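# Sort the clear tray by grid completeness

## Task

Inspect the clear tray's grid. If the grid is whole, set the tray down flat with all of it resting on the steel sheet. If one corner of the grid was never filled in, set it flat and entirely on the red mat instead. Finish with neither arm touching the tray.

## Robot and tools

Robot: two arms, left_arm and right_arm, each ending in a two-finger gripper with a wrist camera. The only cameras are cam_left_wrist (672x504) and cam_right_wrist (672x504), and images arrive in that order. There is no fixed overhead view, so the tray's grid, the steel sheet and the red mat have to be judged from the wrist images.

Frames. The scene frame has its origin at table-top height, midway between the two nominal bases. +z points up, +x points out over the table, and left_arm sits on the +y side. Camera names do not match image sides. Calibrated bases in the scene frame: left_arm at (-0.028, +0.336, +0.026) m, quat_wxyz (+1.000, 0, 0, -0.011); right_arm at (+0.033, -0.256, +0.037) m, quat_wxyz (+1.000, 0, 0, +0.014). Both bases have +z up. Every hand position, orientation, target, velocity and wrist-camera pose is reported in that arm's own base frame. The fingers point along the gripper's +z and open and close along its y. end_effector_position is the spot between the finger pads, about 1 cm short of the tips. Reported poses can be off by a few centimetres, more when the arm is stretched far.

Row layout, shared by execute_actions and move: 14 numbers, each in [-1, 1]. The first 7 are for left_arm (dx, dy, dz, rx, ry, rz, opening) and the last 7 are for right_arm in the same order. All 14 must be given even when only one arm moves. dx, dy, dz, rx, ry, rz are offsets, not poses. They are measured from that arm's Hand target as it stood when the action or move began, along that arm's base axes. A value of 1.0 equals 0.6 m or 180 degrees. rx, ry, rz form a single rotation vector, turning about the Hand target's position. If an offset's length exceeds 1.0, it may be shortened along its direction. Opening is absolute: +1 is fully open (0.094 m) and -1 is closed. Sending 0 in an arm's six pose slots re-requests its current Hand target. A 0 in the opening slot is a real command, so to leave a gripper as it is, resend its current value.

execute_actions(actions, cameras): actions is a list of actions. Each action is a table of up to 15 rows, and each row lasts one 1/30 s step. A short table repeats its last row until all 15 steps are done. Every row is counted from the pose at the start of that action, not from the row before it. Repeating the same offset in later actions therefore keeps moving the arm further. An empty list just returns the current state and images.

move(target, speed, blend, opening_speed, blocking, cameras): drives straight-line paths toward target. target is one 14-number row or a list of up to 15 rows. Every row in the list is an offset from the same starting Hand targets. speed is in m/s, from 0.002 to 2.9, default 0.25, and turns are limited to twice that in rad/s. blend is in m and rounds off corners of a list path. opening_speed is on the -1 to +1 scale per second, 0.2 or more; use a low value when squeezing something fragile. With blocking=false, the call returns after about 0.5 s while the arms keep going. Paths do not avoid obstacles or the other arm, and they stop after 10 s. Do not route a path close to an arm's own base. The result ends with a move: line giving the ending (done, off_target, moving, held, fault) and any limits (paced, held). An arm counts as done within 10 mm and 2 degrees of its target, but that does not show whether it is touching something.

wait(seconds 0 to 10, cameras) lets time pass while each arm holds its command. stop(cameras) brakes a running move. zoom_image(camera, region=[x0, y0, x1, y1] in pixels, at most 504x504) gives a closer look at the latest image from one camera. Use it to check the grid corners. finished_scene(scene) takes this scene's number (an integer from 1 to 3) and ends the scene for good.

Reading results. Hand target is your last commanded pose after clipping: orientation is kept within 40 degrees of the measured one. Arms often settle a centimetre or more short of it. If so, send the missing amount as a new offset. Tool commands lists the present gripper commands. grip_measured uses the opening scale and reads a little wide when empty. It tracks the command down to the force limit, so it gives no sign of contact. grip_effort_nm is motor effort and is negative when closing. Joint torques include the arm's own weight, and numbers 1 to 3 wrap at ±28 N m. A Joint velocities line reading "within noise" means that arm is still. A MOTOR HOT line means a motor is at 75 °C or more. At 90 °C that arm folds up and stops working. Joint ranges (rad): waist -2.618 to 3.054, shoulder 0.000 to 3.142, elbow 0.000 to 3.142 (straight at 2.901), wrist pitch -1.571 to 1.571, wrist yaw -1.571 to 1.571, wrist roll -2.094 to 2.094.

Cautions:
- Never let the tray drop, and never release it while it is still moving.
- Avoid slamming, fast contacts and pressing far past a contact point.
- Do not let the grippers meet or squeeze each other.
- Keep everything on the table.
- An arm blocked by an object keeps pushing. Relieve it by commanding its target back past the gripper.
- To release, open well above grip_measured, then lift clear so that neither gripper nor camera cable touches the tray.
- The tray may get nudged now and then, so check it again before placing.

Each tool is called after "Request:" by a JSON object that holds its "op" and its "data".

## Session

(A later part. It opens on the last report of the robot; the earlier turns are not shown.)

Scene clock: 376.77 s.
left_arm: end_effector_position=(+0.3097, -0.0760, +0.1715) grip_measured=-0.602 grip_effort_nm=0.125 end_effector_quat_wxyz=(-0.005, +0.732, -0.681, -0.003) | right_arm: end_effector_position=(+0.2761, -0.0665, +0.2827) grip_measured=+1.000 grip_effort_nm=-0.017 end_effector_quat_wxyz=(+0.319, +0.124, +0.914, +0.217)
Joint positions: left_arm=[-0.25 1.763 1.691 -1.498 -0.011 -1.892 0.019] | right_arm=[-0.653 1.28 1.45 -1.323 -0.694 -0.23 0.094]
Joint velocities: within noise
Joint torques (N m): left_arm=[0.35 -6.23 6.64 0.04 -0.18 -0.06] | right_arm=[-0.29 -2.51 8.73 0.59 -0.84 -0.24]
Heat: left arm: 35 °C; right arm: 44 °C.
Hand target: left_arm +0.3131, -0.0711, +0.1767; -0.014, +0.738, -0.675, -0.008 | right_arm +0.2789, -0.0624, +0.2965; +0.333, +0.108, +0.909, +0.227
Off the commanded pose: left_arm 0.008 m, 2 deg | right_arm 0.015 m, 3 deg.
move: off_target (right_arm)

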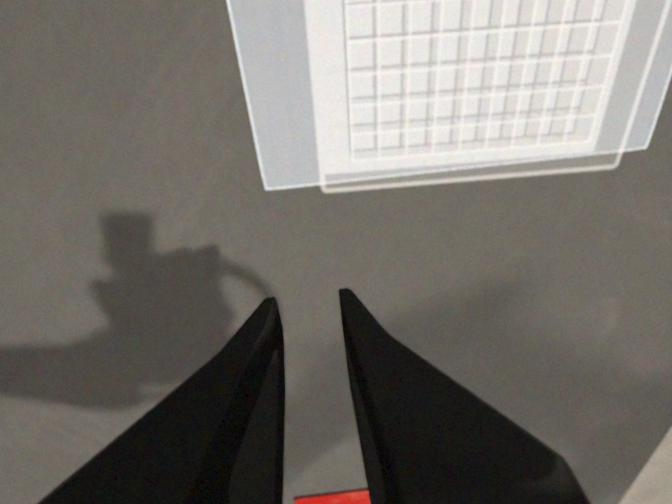

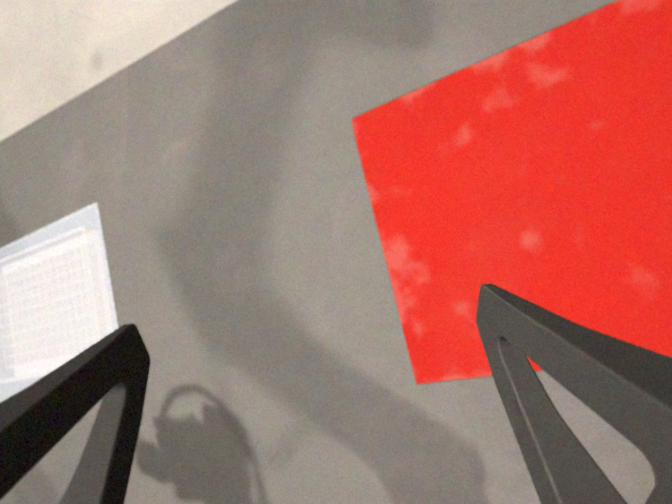

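Request:
{"op": "finished_scene", "data": {"scene": 1}}

The scene is finished: the task was done.


## Next scene

The same job, from a new start.

Request:
{"op": "move", "data": {"target": [-0.2,0,0.3,0,0.2,0,1,-0.2,0,0.3,0,0.2,0,1]}}

Scene clock: 2.47 s.
left_arm: end_effector_position=(+0.2931, +0.0403, +0.2851) grip_measured=+1.000 grip_effort_nm=0.007 end_effector_quat_wxyz=(+0.300, -0.056, +0.949, +0.081) | right_arm: end_effector_position=(+0.2851, -0.0321, +0.2737) grip_measured=+1.000 grip_effort_nm=-0.012 end_effector_quat_wxyz=(+0.290, +0.045, +0.953, -0.075)
Joint positions: left_arm=[0.031 1.227 1.48 -1.213 -0.171 -0.033 0.094] | right_arm=[-0.015 1.198 1.427 -1.211 0.162 0.031 0.094]
Joint velocities: within noise
Joint torques (N m): left_arm=[0.79 -2.73 7.06 1.03 -0.17 -0.01] | right_arm=[-0.39 -1.99 8.68 0.9 0.11 -0.02]
Heat: left arm: 29 °C; right arm: 32 °C.
Hand target: left_arm +0.2905, +0.0461, +0.2952; +0.304, -0.067, +0.946, +0.087 | right_arm +0.2845, -0.0346, +0.2848; +0.298, +0.051, +0.950, -0.079
Off the commanded pose: left_arm 0.012 m, 2 deg | right_arm 0.011 m, 1 deg.
move: off_target (left_arm, right_arm)

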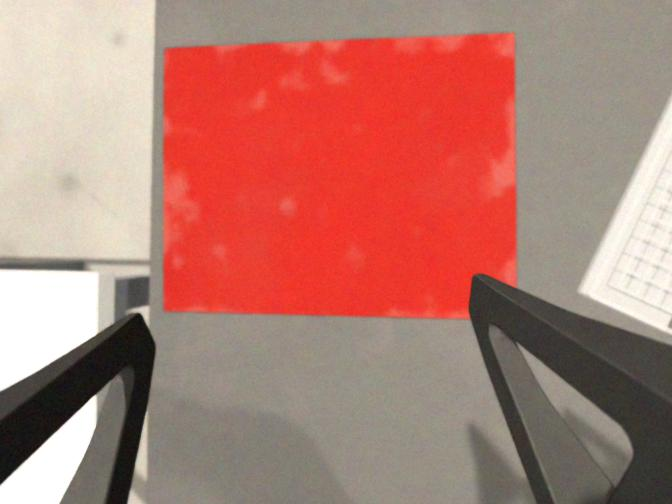

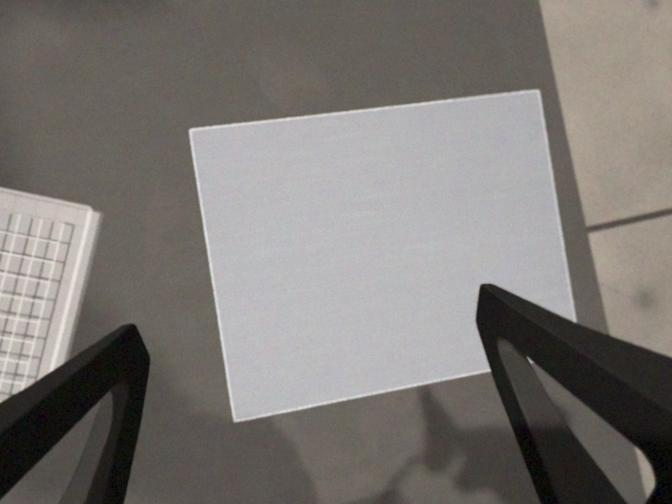

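Request:
{"op": "move", "data": {"target": [0,0,0,0,0,0,1,0,0.28,0.05,0,0.03,0,1], "cameras": ["cam_right_wrist"]}}

Request:
{"op": "zoom_image", "data": {"camera": "cam_right_wrist", "region": [60, 40, 400, 440]}}

Scene clock: 8.17 s.
left_arm: end_effector_position=(+0.2931, +0.0403, +0.2851) grip_measured=+1.000 grip_effort_nm=0.007 end_effector_quat_wxyz=(+0.300, -0.056, +0.949, +0.081) | right_arm: end_effector_position=(+0.2823, +0.1386, +0.3027) grip_measured=+1.000 grip_effort_nm=-0.012 end_effector_quat_wxyz=(+0.267, +0.028, +0.962, -0.052)
Joint positions: left_arm=[0.031 1.227 1.48 -1.213 -0.171 -0.033 0.094] | right_arm=[0.691 1.544 1.881 -1.548 0.428 0.669 0.094]
Joint velocities: within noise
Joint torques (N m): left_arm=[0.76 -2.78 7.06 1.03 -0.14 0.01] | right_arm=[0.03 -4.88 7.91 0.48 0.57 0.08]
Heat: left arm: 29 °C; right arm: 32 °C.
Hand target: left_arm +0.2905, +0.0461, +0.2952; +0.304, -0.067, +0.946, +0.087 | right_arm +0.2845, +0.1334, +0.3148; +0.253, +0.048, +0.963, -0.081
Off the commanded pose: left_arm 0.012 m, 2 deg | right_arm 0.013 m, 4 deg.
joint sent to its limit (right arm) — joint 4 (wrist pitch), lower limit. The joint targets are off in position and orientation.
move: off_target (left_arm, right_arm)
Images, in order (width x height): cam_right_wrist 672x504.

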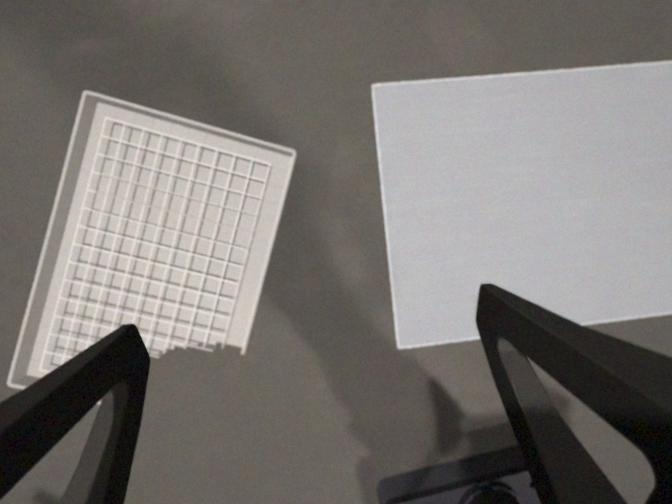

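Scaled by 1.260.

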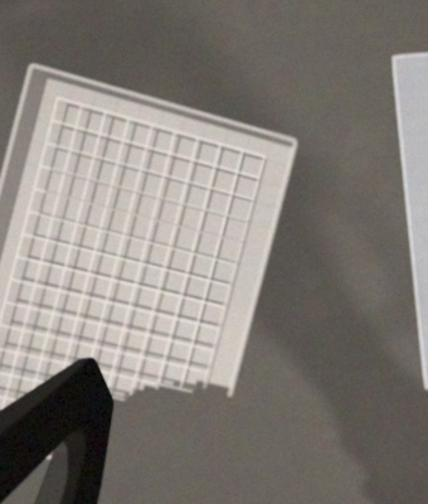

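Request:
{"op": "move", "data": {"target": [[0,0,0,0,0,0,1,0,-0.3,0.0,0,0,0,1],[0.183,-0.41,-0.325,-0.022,0.206,-0.151,1,0,-0.35,0,0,0,0,1]], "cameras": ["cam_left_wrist"], "speed": [0.4,0.25]}}

Scene clock: 41.83 s.
left_arm: end_effector_position=(+0.3983, -0.1946, +0.0979) grip_measured=+1.000 grip_effort_nm=0.002 end_effector_quat_wxyz=(+0.000, +0.168, +0.986, +0.008) | right_arm: end_effector_position=(+0.2767, -0.0761, +0.3069) grip_measured=+1.000 grip_effort_nm=-0.012 end_effector_quat_wxyz=(+0.227, +0.052, +0.969, -0.080)
Joint positions: left_arm=[-0.463 2.29 2.166 -1.451 -0.016 -0.127 0.094] | right_arm=[-0.224 1.375 1.767 -1.482 0.078 -0.136 0.094]
Joint velocities: within noise
Joint torques (N m): left_arm=[0.01 -10.21 6.98 0.1 0.11 0.13] | right_arm=[-0.39 -3.92 5.23 1.4 -0.11 -0.15]
Heat: left arm: 29 °C; right arm: 32 °C.
Hand target: left_arm +0.4003, -0.1999, +0.1002; -0.001, +0.174, +0.985, -0.001 | right_arm +0.2845, -0.0766, +0.3148; +0.253, +0.048, +0.963, -0.081
Off the commanded pose: left_arm 0.006 m, 1 deg | right_arm 0.011 m, 3 deg.
move: off_target (right_arm)
Images, in order (width x height): cam_left_wrist 672x504.

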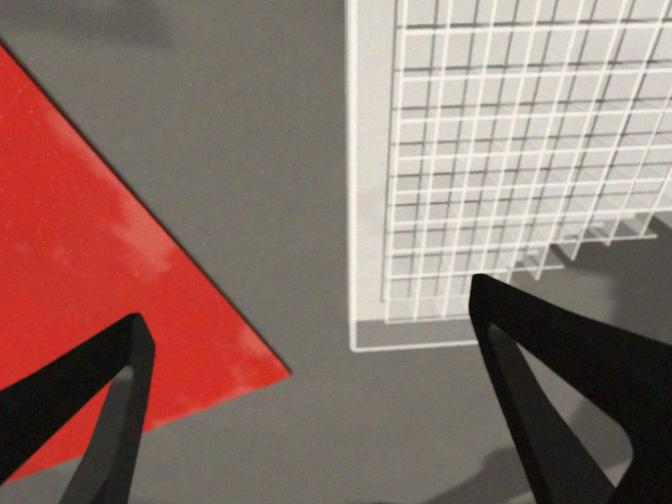

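Request:
{"op": "move", "data": {"target": [[0.025,-0.037,-0.05,0,0,0,1,0,0,0,0,0,0,1],[0.025,-0.037,-0.11,0,0,0,0.3,0,0,0,0,0,0,1]], "cameras": ["cam_left_wrist"], "speed": 0.15}}

Scene clock: 51.90 s.
left_arm: end_effector_position=(+0.4130, -0.2175, +0.0415) grip_measured=+0.302 grip_effort_nm=-0.100 end_effector_quat_wxyz=(-0.002, +0.174, +0.985, +0.008) | right_arm: end_effector_position=(+0.2767, -0.0761, +0.3069) grip_measured=+1.000 grip_effort_nm=-0.012 end_effector_quat_wxyz=(+0.227, +0.052, +0.969, -0.080)
Joint positions: left_arm=[-0.492 2.413 2.155 -1.322 -0.014 -0.142 0.061] | right_arm=[-0.224 1.375 1.767 -1.482 0.078 -0.136 0.094]
Joint velocities: left_arm=[-0.022 -0.022 -0.032 -0.037 -0.022 0.198 -0.001] | right_arm=[within noise]
Joint torques (N m): left_arm=[-0.06 -11.49 3.54 0.55 0.1 -0.02] | right_arm=[-0.38 -3.95 5.19 1.39 -0.09 -0.14]
Heat: left arm: 31 °C; right arm: 34 °C.
Hand target: left_arm +0.4153, -0.2221, +0.0342; -0.001, +0.174, +0.985, -0.001 | right_arm +0.2845, -0.0766, +0.3148; +0.253, +0.048, +0.963, -0.081
Off the commanded pose: left_arm 0.009 m, 1 deg | right_arm 0.011 m, 3 deg.
move: off_target (right_arm)
Images, in order (width x height): cam_left_wrist 672x504.

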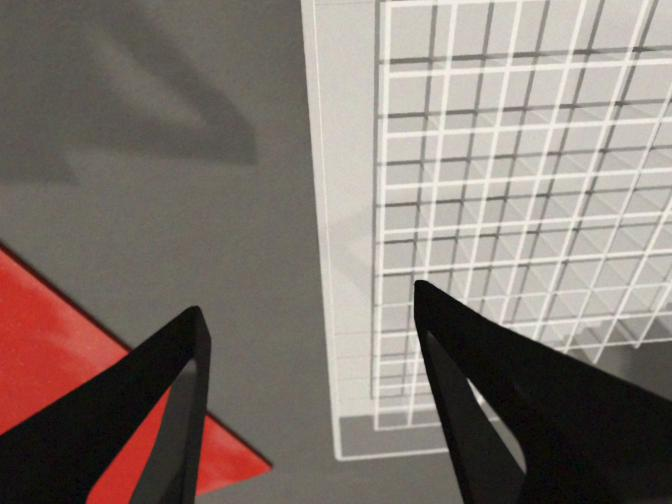

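Request:
{"op": "move", "data": {"target": [[0.037,-0.024,0,0,0,0.014,-0.1,0,0,0,0,0,0,1],[0.037,-0.024,-0.03,0,0,0.014,-0.1,0,0,0,0,0,0,1]], "cameras": ["cam_left_wrist"], "speed": 0.08}}

Scene clock: 58.30 s.
left_arm: end_effector_position=(+0.4400, -0.2328, +0.0257) grip_measured=-0.098 grip_effort_nm=-0.105 end_effector_quat_wxyz=(+0.010, +0.152, +0.988, +0.004) | right_arm: end_effector_position=(+0.2767, -0.0761, +0.3069) grip_measured=+1.000 grip_effort_nm=-0.017 end_effector_quat_wxyz=(+0.227, +0.051, +0.969, -0.080)
Joint positions: left_arm=[-0.494 2.571 2.382 -1.367 -0.014 -0.189 0.042] | right_arm=[-0.224 1.375 1.767 -1.482 0.078 -0.138 0.094]
Joint velocities: within noise
Joint torques (N m): left_arm=[-0.54 -11.6 4.33 0.32 0.08 -0.02] | right_arm=[-0.35 -3.85 5.33 1.38 -0.12 -0.13]
Heat: left arm: 31 °C; right arm: 34 °C.
Hand target: left_arm +0.4375, -0.2365, +0.0162; -0.001, +0.152, +0.988, -0.001 | right_arm +0.2845, -0.0766, +0.3148; +0.253, +0.048, +0.963, -0.081
Off the commanded pose: left_arm 0.011 m, 1 deg | right_arm 0.011 m, 3 deg.
move: off_target (left_arm, right_arm)
Images, in order (width x height): cam_left_wrist 672x504.

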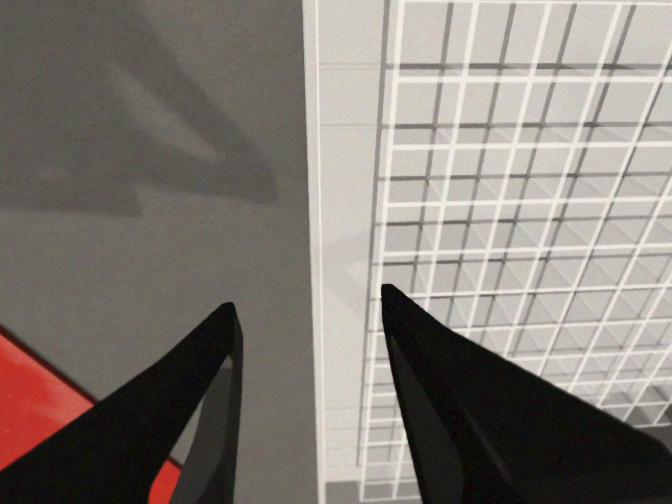

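Request:
{"op": "move", "data": {"target": [0.0,0,-0.035,0,0,0,-0.1,0,0,0,0,0,0,1], "cameras": ["cam_left_wrist"], "speed": 0.05}}

Scene clock: 61.77 s.
left_arm: end_effector_position=(+0.4383, -0.2293, +0.0083) grip_measured=-0.098 grip_effort_nm=-0.105 end_effector_quat_wxyz=(+0.003, +0.149, +0.989, +0.006) | right_arm: end_effector_position=(+0.2767, -0.0761, +0.3069) grip_measured=+1.000 grip_effort_nm=-0.017 end_effector_quat_wxyz=(+0.227, +0.051, +0.969, -0.080)
Joint positions: left_arm=[-0.489 2.571 2.313 -1.311 -0.014 -0.189 0.042] | right_arm=[-0.224 1.375 1.767 -1.482 0.078 -0.138 0.094]
Joint velocities: within noise
Joint torques (N m): left_arm=[-0.51 -11.54 3.32 0.56 0.09 -0.02] | right_arm=[-0.29 -3.92 5.18 1.37 -0.09 -0.14]
Heat: left arm: 32 °C; right arm: 34 °C.
Hand target: left_arm +0.4375, -0.2365, -0.0048; -0.001, +0.152, +0.988, -0.001 | right_arm +0.2845, -0.0766, +0.3148; +0.253, +0.048, +0.963, -0.081
Off the commanded pose: left_arm 0.015 m, 1 deg | right_arm 0.011 m, 3 deg.
move: off_target (left_arm, right_arm)
Images, in order (width x height): cam_left_wrist 672x504.

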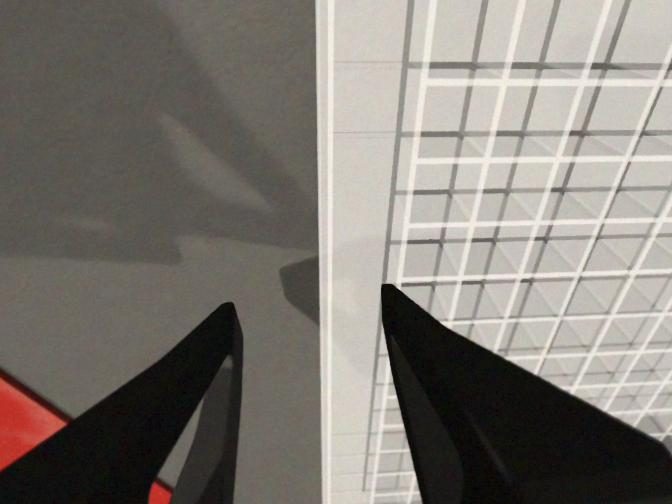

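Request:
{"op": "move", "data": {"target": [[-0.003,-0.011,-0.014,0,0,0,-0.1,0,0,0,0,0,0,1],[-0.003,-0.011,-0.014,0,0,0,-0.8,0,0,0,0,0,0,1]], "cameras": ["cam_left_wrist"], "speed": 0.05, "opening_speed": 0.5}}

Scene clock: 69.60 s.
left_arm: end_effector_position=(+0.4368, -0.2354, -0.0013) grip_measured=-0.798 grip_effort_nm=-0.110 end_effector_quat_wxyz=(+0.003, +0.149, +0.989, +0.007) | right_arm: end_effector_position=(+0.2767, -0.0761, +0.3069) grip_measured=+1.000 grip_effort_nm=-0.012 end_effector_quat_wxyz=(+0.227, +0.050, +0.969, -0.080)
Joint positions: left_arm=[-0.501 2.587 2.304 -1.288 -0.014 -0.203 0.009] | right_arm=[-0.224 1.375 1.767 -1.482 0.078 -0.139 0.094]
Joint velocities: within noise
Joint torques (N m): left_arm=[-0.62 -11.59 3.54 0.55 0.09 -0.02] | right_arm=[-0.25 -3.97 5.23 1.38 -0.11 -0.13]
Heat: left arm: 32 °C; right arm: 35 °C.
Hand target: left_arm +0.4357, -0.2431, -0.0132; -0.001, +0.152, +0.988, -0.001 | right_arm +0.2845, -0.0766, +0.3148; +0.253, +0.048, +0.963, -0.081
Off the commanded pose: left_arm 0.014 m, 1 deg | right_arm 0.011 m, 3 deg.
move: off_target (left_arm, right_arm); target 2's new opening was sent with left_arm's hand 0.025 m and 1 deg from that target
Images, in order (width x height): cam_left_wrist 672x504.

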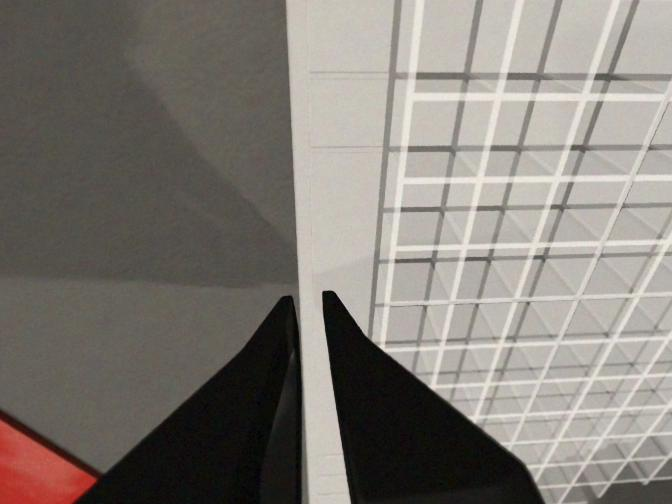

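Request:
{"op": "move", "data": {"target": [0,0,0,0,0,0,-1,0,0,0,0,0,0,1], "cameras": [], "opening_speed": 0.2}}

Request:
{"op": "move", "data": {"target": [[0,0,0.16,0,0,0,-1,0,0,0,0,0,0,1],[-0.09,0.25,0.16,0,0,0.32,-1,0,0.15,0,0,0,0,1],[-0.175,0.52,0.15,0,0,0.656,-1,-0.01,0.37,-0.03,0.197,-0.071,0.016,1]], "speed": [0.08,0.25,0.25]}}

Request:
{"op": "zoom_image", "data": {"camera": "cam_right_wrist", "region": [0, 100, 320, 400]}}

Scene clock: 89.57 s.
left_arm: end_effector_position=(+0.4362, -0.2366, -0.0013) grip_measured=-0.951 grip_effort_nm=-1.033 end_effector_quat_wxyz=(+0.001, +0.150, +0.989, +0.003) | right_arm: end_effector_position=(+0.2767, -0.0761, +0.3069) grip_measured=+1.000 grip_effort_nm=-0.017 end_effector_quat_wxyz=(+0.227, +0.050, +0.969, -0.080)
Joint positions: left_arm=[-0.501 2.587 2.304 -1.288 -0.007 -0.2 0.002] | right_arm=[-0.224 1.375 1.767 -1.482 0.078 -0.139 0.094]
Joint velocities: within noise
Joint torques (N m): left_arm=[-0.64 -11.64 3.56 0.56 0.09 -0.01] | right_arm=[-0.25 -3.95 5.29 1.37 -0.11 -0.12]
Heat: left arm: 31 °C; right arm: 35 °C.
Hand target: left_arm +0.4357, -0.2431, -0.0132; -0.001, +0.152, +0.988, -0.001 | right_arm +0.2845, -0.0766, +0.3148; +0.253, +0.048, +0.963, -0.081
Off the commanded pose: left_arm 0.014 m, 1 deg | right_arm 0.011 m, 3 deg.
move: off_target (left_arm, right_arm)
No camera images: "cameras" was empty.

Scene clock: 96.47 s.
left_arm: end_effector_position=(+0.3179, +0.0673, +0.0581) grip_measured=-0.951 grip_effort_nm=-1.028 end_effector_quat_wxyz=(+0.037, +0.764, -0.643, -0.035) | right_arm: end_effector_position=(+0.2765, +0.1433, +0.2832) grip_measured=+1.000 grip_effort_nm=-0.017 end_effector_quat_wxyz=(+0.306, +0.109, +0.922, +0.209)
Joint positions: left_arm=[0.201 1.902 1.41 -1.179 -0.008 -1.542 0.002] | right_arm=[0.471 1.145 1.332 -0.999 -0.006 0.709 0.094]
Joint velocities: within noise
Joint torques (N m): left_arm=[0.05 -14.32 3.58 0.52 0.09 -0.03] | right_arm=[0.53 -4.94 5.27 1.89 -0.09 0.02]
Heat: left arm: 33 °C; right arm: 36 °C.
Hand target: left_arm +0.3307, +0.0689, +0.0768; +0.000, +0.769, -0.639, +0.001 | right_arm +0.2785, +0.1454, +0.2968; +0.332, +0.107, +0.909, +0.228
Off the commanded pose: left_arm 0.023 m, 6 deg | right_arm 0.014 m, 4 deg.
move: off_target (left_arm, right_arm)

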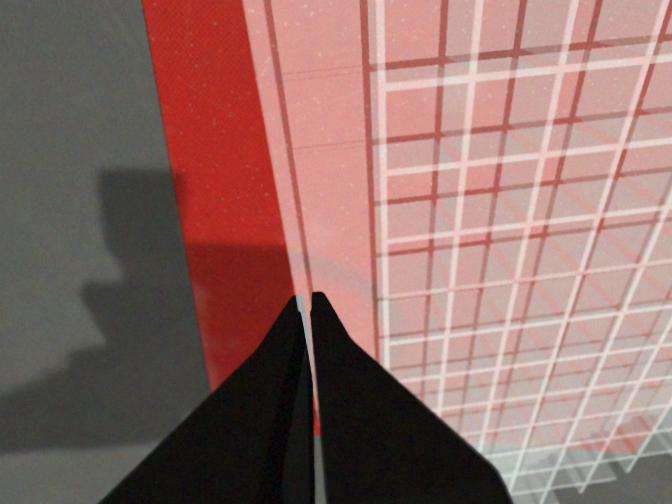

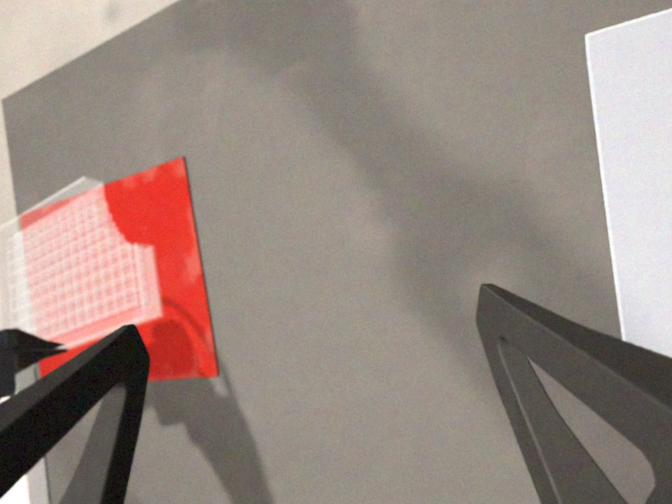

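Scaled by 1.575.

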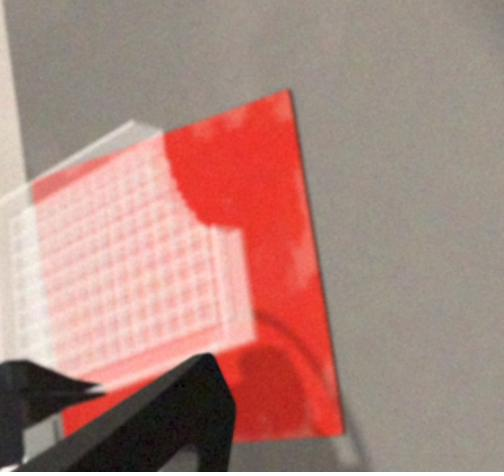

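Request:
{"op": "move", "data": {"target": [-0.015,-0.024,-0.055,0,0,-0.028,-1,0,0,0,0,0,0,1], "speed": 0.1}}

Request:
{"op": "zoom_image", "data": {"camera": "cam_right_wrist", "region": [0, 100, 320, 400]}}

Scene clock: 109.47 s.
left_arm: end_effector_position=(+0.3062, +0.0575, +0.0269) grip_measured=-0.951 grip_effort_nm=-1.028 end_effector_quat_wxyz=(+0.035, +0.746, -0.664, -0.035) | right_arm: end_effector_position=(+0.2764, +0.1432, +0.2826) grip_measured=+1.000 grip_effort_nm=-0.022 end_effector_quat_wxyz=(+0.306, +0.109, +0.923, +0.208)
Joint positions: left_arm=[0.175 1.889 1.261 -1.041 -0.013 -1.512 0.002] | right_arm=[0.471 1.145 1.33 -0.999 -0.006 0.709 0.094]
Joint velocities: within noise
Joint torques (N m): left_arm=[-0.5 -13.64 3.41 0.54 0.09 0.1] | right_arm=[0.47 -4.89 5.2 1.9 -0.07 0.03]
Heat: left arm: 34 °C; right arm: 37 °C.
Hand target: left_arm +0.3217, +0.0545, +0.0438; +0.000, +0.741, -0.672, +0.001 | right_arm +0.2785, +0.1454, +0.2968; +0.332, +0.107, +0.909, +0.228
Off the commanded pose: left_arm 0.023 m, 6 deg | right_arm 0.015 m, 4 deg.
move: off_target (left_arm, right_arm)

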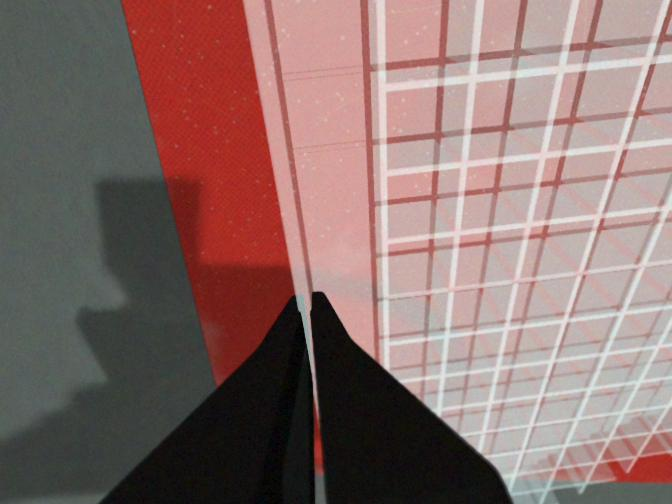

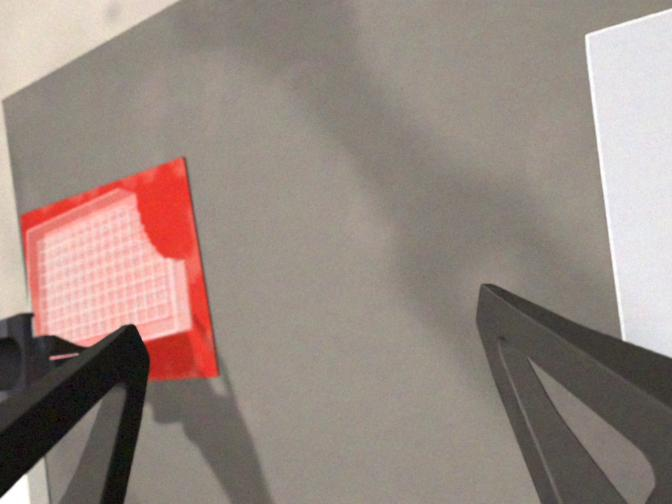

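Scaled by 1.575.

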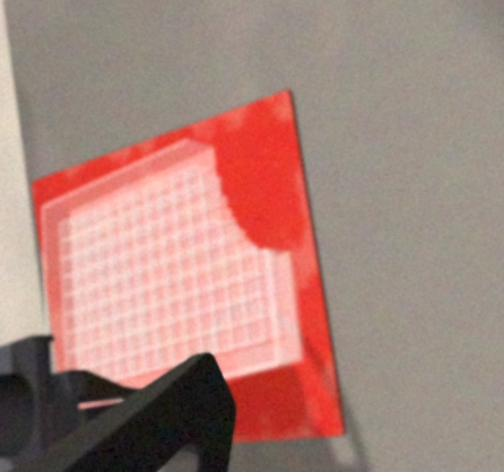

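Request:
{"op": "move", "data": {"target": [-0.003,0.005,-0.045,0,0,0.0,-1,0,0,0,0,0,0,1], "speed": 0.06}}

Request:
{"op": "zoom_image", "data": {"camera": "cam_right_wrist", "region": [0, 100, 320, 400]}}

Scene clock: 120.30 s.
left_arm: end_effector_position=(+0.3063, +0.0571, +0.0111) grip_measured=-0.951 grip_effort_nm=-1.023 end_effector_quat_wxyz=(+0.025, +0.745, -0.666, -0.025) | right_arm: end_effector_position=(+0.2764, +0.1432, +0.2826) grip_measured=+1.000 grip_effort_nm=-0.017 end_effector_quat_wxyz=(+0.306, +0.109, +0.923, +0.208)
Joint positions: left_arm=[0.177 1.889 1.195 -0.948 -0.008 -1.507 0.002] | right_arm=[0.471 1.145 1.33 -0.999 -0.006 0.709 0.094]
Joint velocities: within noise
Joint torques (N m): left_arm=[0.28 -10.35 3.08 0.68 0.08 0.15] | right_arm=[0.51 -4.93 5.12 1.88 -0.06 0.02]
Heat: left arm: 33 °C; right arm: 38 °C.
Hand target: left_arm +0.3199, +0.0575, +0.0168; +0.000, +0.741, -0.672, +0.001 | right_arm +0.2785, +0.1454, +0.2968; +0.332, +0.107, +0.909, +0.228
Off the commanded pose: left_arm 0.015 m, 4 deg | right_arm 0.015 m, 4 deg.
move: off_target (left_arm, right_arm)

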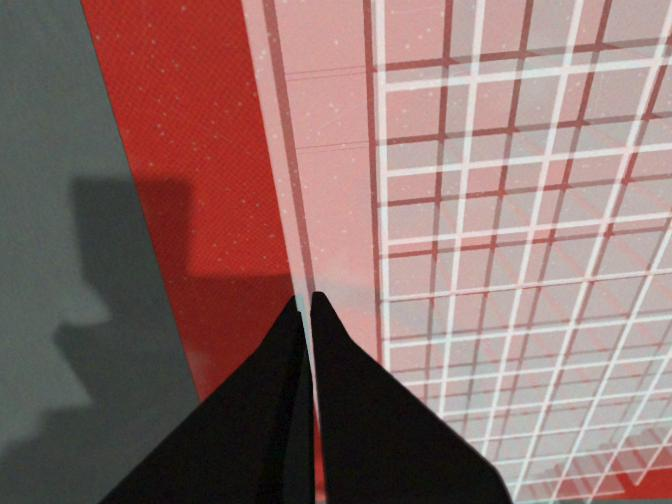

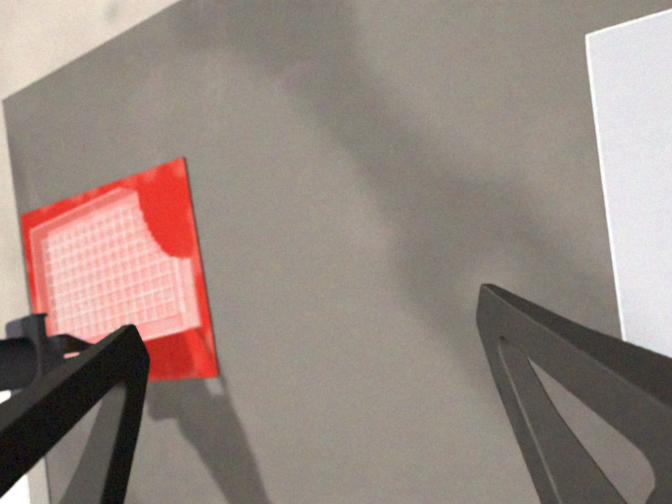

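Scaled by 1.575.

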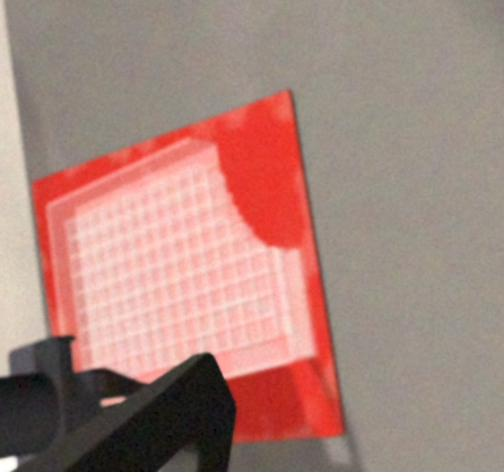

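Request:
{"op": "move", "data": {"target": [[-0.012,0,0,0,-0.015,0,-1,0,0,0,0,0,0,1],[-0.012,0,-0.03,0,-0.018,-0.005,-1,0,0,0,0,0,0,1]], "speed": 0.05}}

Request:
{"op": "zoom_image", "data": {"camera": "cam_right_wrist", "region": [0, 100, 320, 400]}}

Scene clock: 129.60 s.
left_arm: end_effector_position=(+0.3048, +0.0570, -0.0011) grip_measured=-0.951 grip_effort_nm=-1.028 end_effector_quat_wxyz=(-0.001, +0.744, -0.668, +0.004) | right_arm: end_effector_position=(+0.2764, +0.1432, +0.2826) grip_measured=+1.000 grip_effort_nm=-0.022 end_effector_quat_wxyz=(+0.306, +0.109, +0.923, +0.208)
Joint positions: left_arm=[0.184 1.84 1.077 -0.802 0.004 -1.495 0.002] | right_arm=[0.471 1.145 1.33 -0.999 -0.006 0.709 0.094]
Joint velocities: within noise
Joint torques (N m): left_arm=[0.49 -8.9 1.99 0.9 0.08 0.29] | right_arm=[0.46 -4.92 5.34 1.89 -0.07 0]
Heat: left arm: 32 °C; right arm: 39 °C.
Hand target: left_arm +0.3127, +0.0575, -0.0012; -0.019, +0.735, -0.678, +0.022 | right_arm +0.2785, +0.1454, +0.2968; +0.332, +0.107, +0.909, +0.228
Off the commanded pose: left_arm 0.008 m, 3 deg | right_arm 0.015 m, 4 deg.
move: off_target (left_arm, right_arm)

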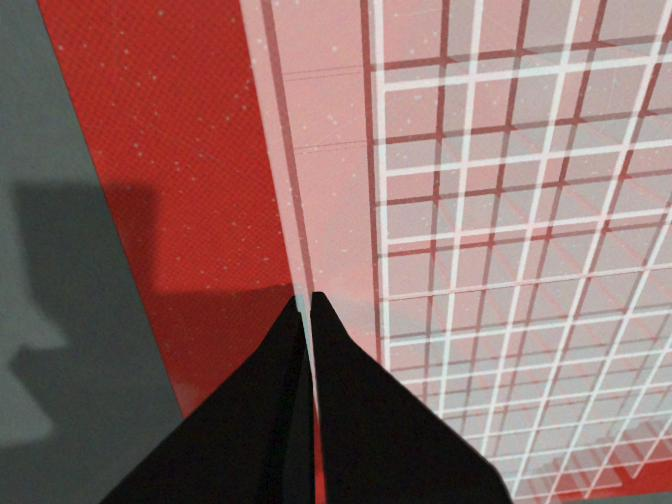

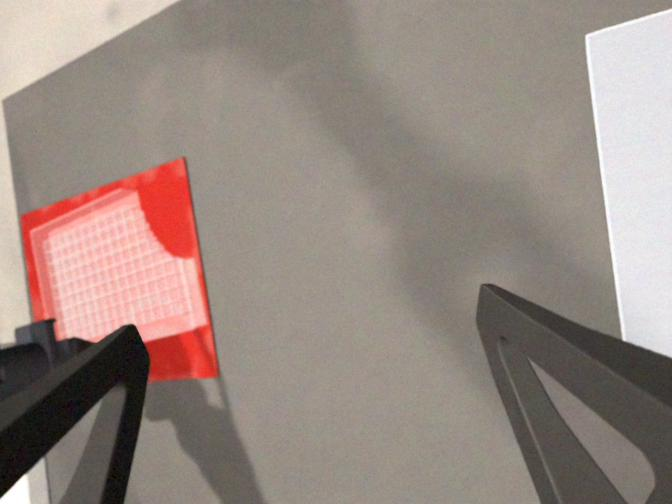

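Scaled by 1.575.

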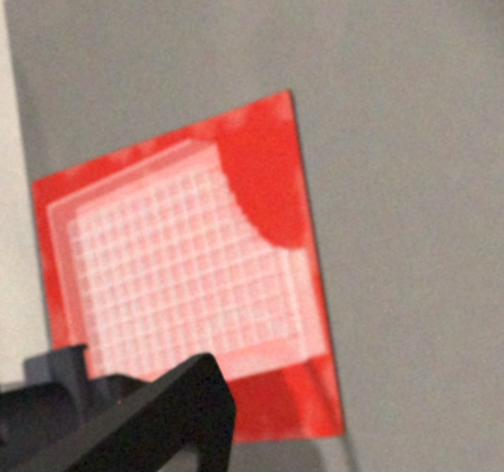

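Request:
{"op": "move", "data": {"target": [[0,0,0.025,0,0,0,-1,0,0,0,0,0,0,1],[-0.01,0.026,0.025,0,0,-0.03,-1,0,0,0,0,0,0,1],[-0.01,0.026,-0.002,0,0,-0.03,-1,0,0,0,0,0,0,1]], "speed": 0.06}}

Request:
{"op": "zoom_image", "data": {"camera": "cam_right_wrist", "region": [0, 100, 320, 400]}}

Scene clock: 139.57 s.
left_arm: end_effector_position=(+0.3019, +0.0704, -0.0013) grip_measured=-0.951 grip_effort_nm=-1.023 end_effector_quat_wxyz=(-0.003, +0.708, -0.706, +0.008) | right_arm: end_effector_position=(+0.2764, +0.1432, +0.2826) grip_measured=+1.000 grip_effort_nm=-0.017 end_effector_quat_wxyz=(+0.306, +0.109, +0.923, +0.208)
Joint positions: left_arm=[0.232 1.833 1.068 -0.791 0.01 -1.343 0.002] | right_arm=[0.471 1.145 1.33 -0.999 -0.006 0.709 0.094]
Joint velocities: within noise
Joint torques (N m): left_arm=[0.61 -8.64 1.78 0.83 0.09 0.28] | right_arm=[0.57 -4.89 5.24 1.89 -0.06 0]
Heat: left arm: 32 °C; right arm: 39 °C.
Hand target: left_arm +0.3067, +0.0731, -0.0024; -0.018, +0.702, -0.711, +0.023 | right_arm +0.2785, +0.1454, +0.2968; +0.332, +0.107, +0.909, +0.228
Off the commanded pose: left_arm 0.006 m, 3 deg | right_arm 0.015 m, 4 deg.
move: off_target (left_arm, right_arm)

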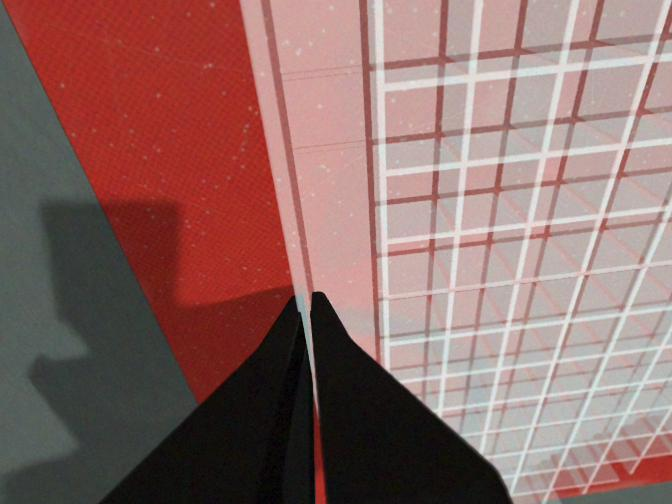

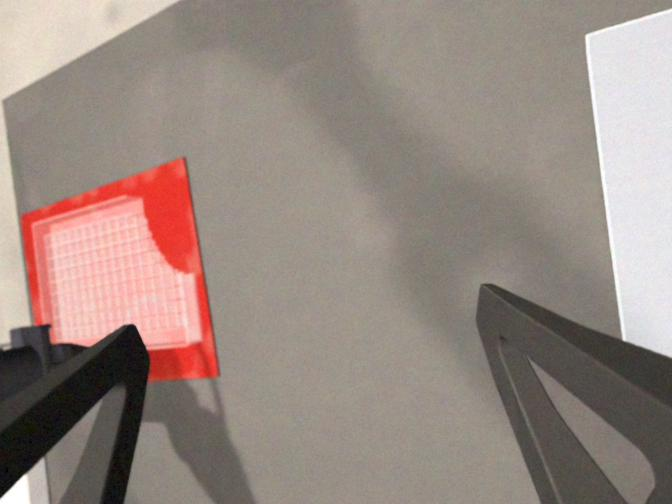

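Scaled by 1.575.

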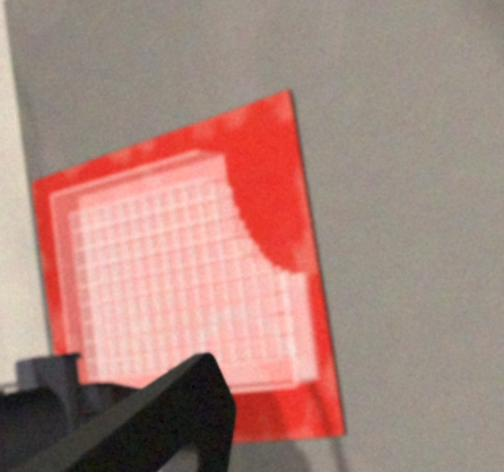

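Request:
{"op": "move", "data": {"target": [0,0,0,0,0,0,-0.6,0,0,0,0,0,0,1], "opening_speed": 0.2, "cameras": []}}

Request:
{"op": "move", "data": {"target": [0,0,0.3,0,0,0,-0.6,0,0,0,0,0,0,1], "speed": 0.12}}

Request:
{"op": "zoom_image", "data": {"camera": "cam_right_wrist", "region": [0, 130, 240, 400]}}

Scene clock: 147.73 s.
left_arm: end_effector_position=(+0.3025, +0.0712, -0.0046) grip_measured=-0.602 grip_effort_nm=0.110 end_effector_quat_wxyz=(-0.007, +0.704, -0.710, +0.013) | right_arm: end_effector_position=(+0.2764, +0.1432, +0.2826) grip_measured=+1.000 grip_effort_nm=-0.017 end_effector_quat_wxyz=(+0.306, +0.109, +0.923, +0.208)
Joint positions: left_arm=[0.236 1.833 1.052 -0.765 0.015 -1.326 0.019] | right_arm=[0.471 1.145 1.33 -0.999 -0.006 0.709 0.094]
Joint velocities: within noise
Joint torques (N m): left_arm=[0.69 -8.68 2.81 0.6 0.07 0.11] | right_arm=[0.44 -4.89 5.16 1.89 -0.09 0.01]
Heat: left arm: 31 °C; right arm: 40 °C.
Hand target: left_arm +0.3067, +0.0731, -0.0024; -0.018, +0.702, -0.711, +0.023 | right_arm +0.2785, +0.1454, +0.2968; +0.332, +0.107, +0.909, +0.228
Off the commanded pose: left_arm 0.005 m, 2 deg | right_arm 0.015 m, 4 deg.
move: off_target (right_arm)
No camera images: "cameras" was empty.

Scene clock: 150.20 s.
left_arm: end_effector_position=(+0.3053, +0.0723, +0.1607) grip_measured=-0.602 grip_effort_nm=0.115 end_effector_quat_wxyz=(-0.002, +0.705, -0.709, +0.010) | right_arm: end_effector_position=(+0.2764, +0.1432, +0.2826) grip_measured=+1.000 grip_effort_nm=-0.012 end_effector_quat_wxyz=(+0.306, +0.109, +0.923, +0.208)
Joint positions: left_arm=[0.238 1.723 1.6 -1.434 0.015 -1.326 0.019] | right_arm=[0.471 1.145 1.33 -0.999 -0.006 0.709 0.094]
Joint velocities: within noise
Joint torques (N m): left_arm=[0.64 -9.35 6.69 0.1 0.07 0.11] | right_arm=[0.4 -4.93 5.27 1.85 -0.08 0.01]
Heat: left arm: 32 °C; right arm: 40 °C.
Hand target: left_arm +0.3067, +0.0731, +0.1776; -0.018, +0.702, -0.711, +0.023 | right_arm +0.2785, +0.1454, +0.2968; +0.332, +0.107, +0.909, +0.228
Off the commanded pose: left_arm 0.017 m, 2 deg | right_arm 0.015 m, 4 deg.
move: off_target (left_arm, right_arm)

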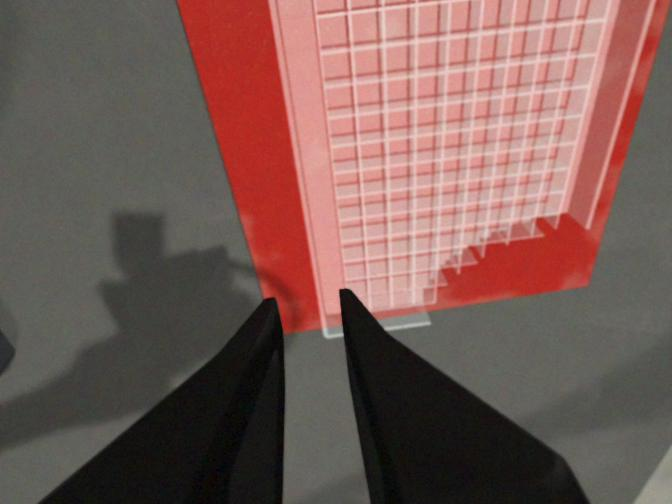

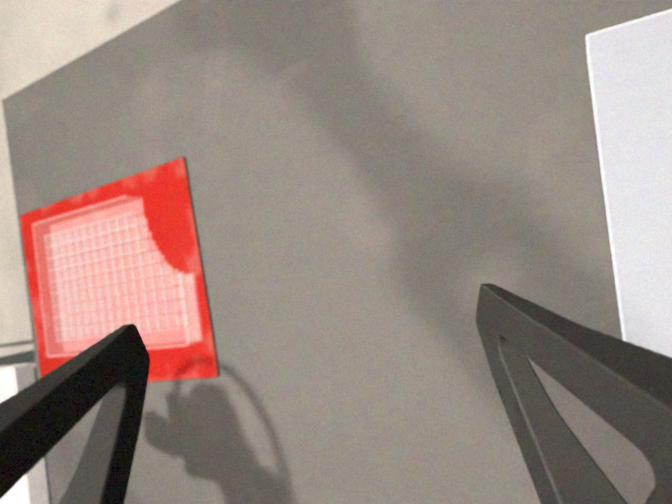

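Scaled by 1.867.

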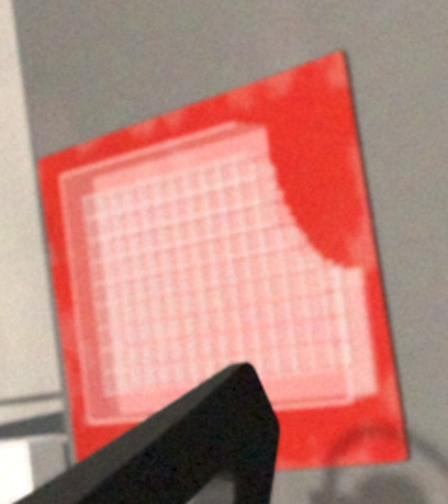

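Request:
{"op": "finished_scene", "data": {"scene": 2}}

The scene is finished: the task was done.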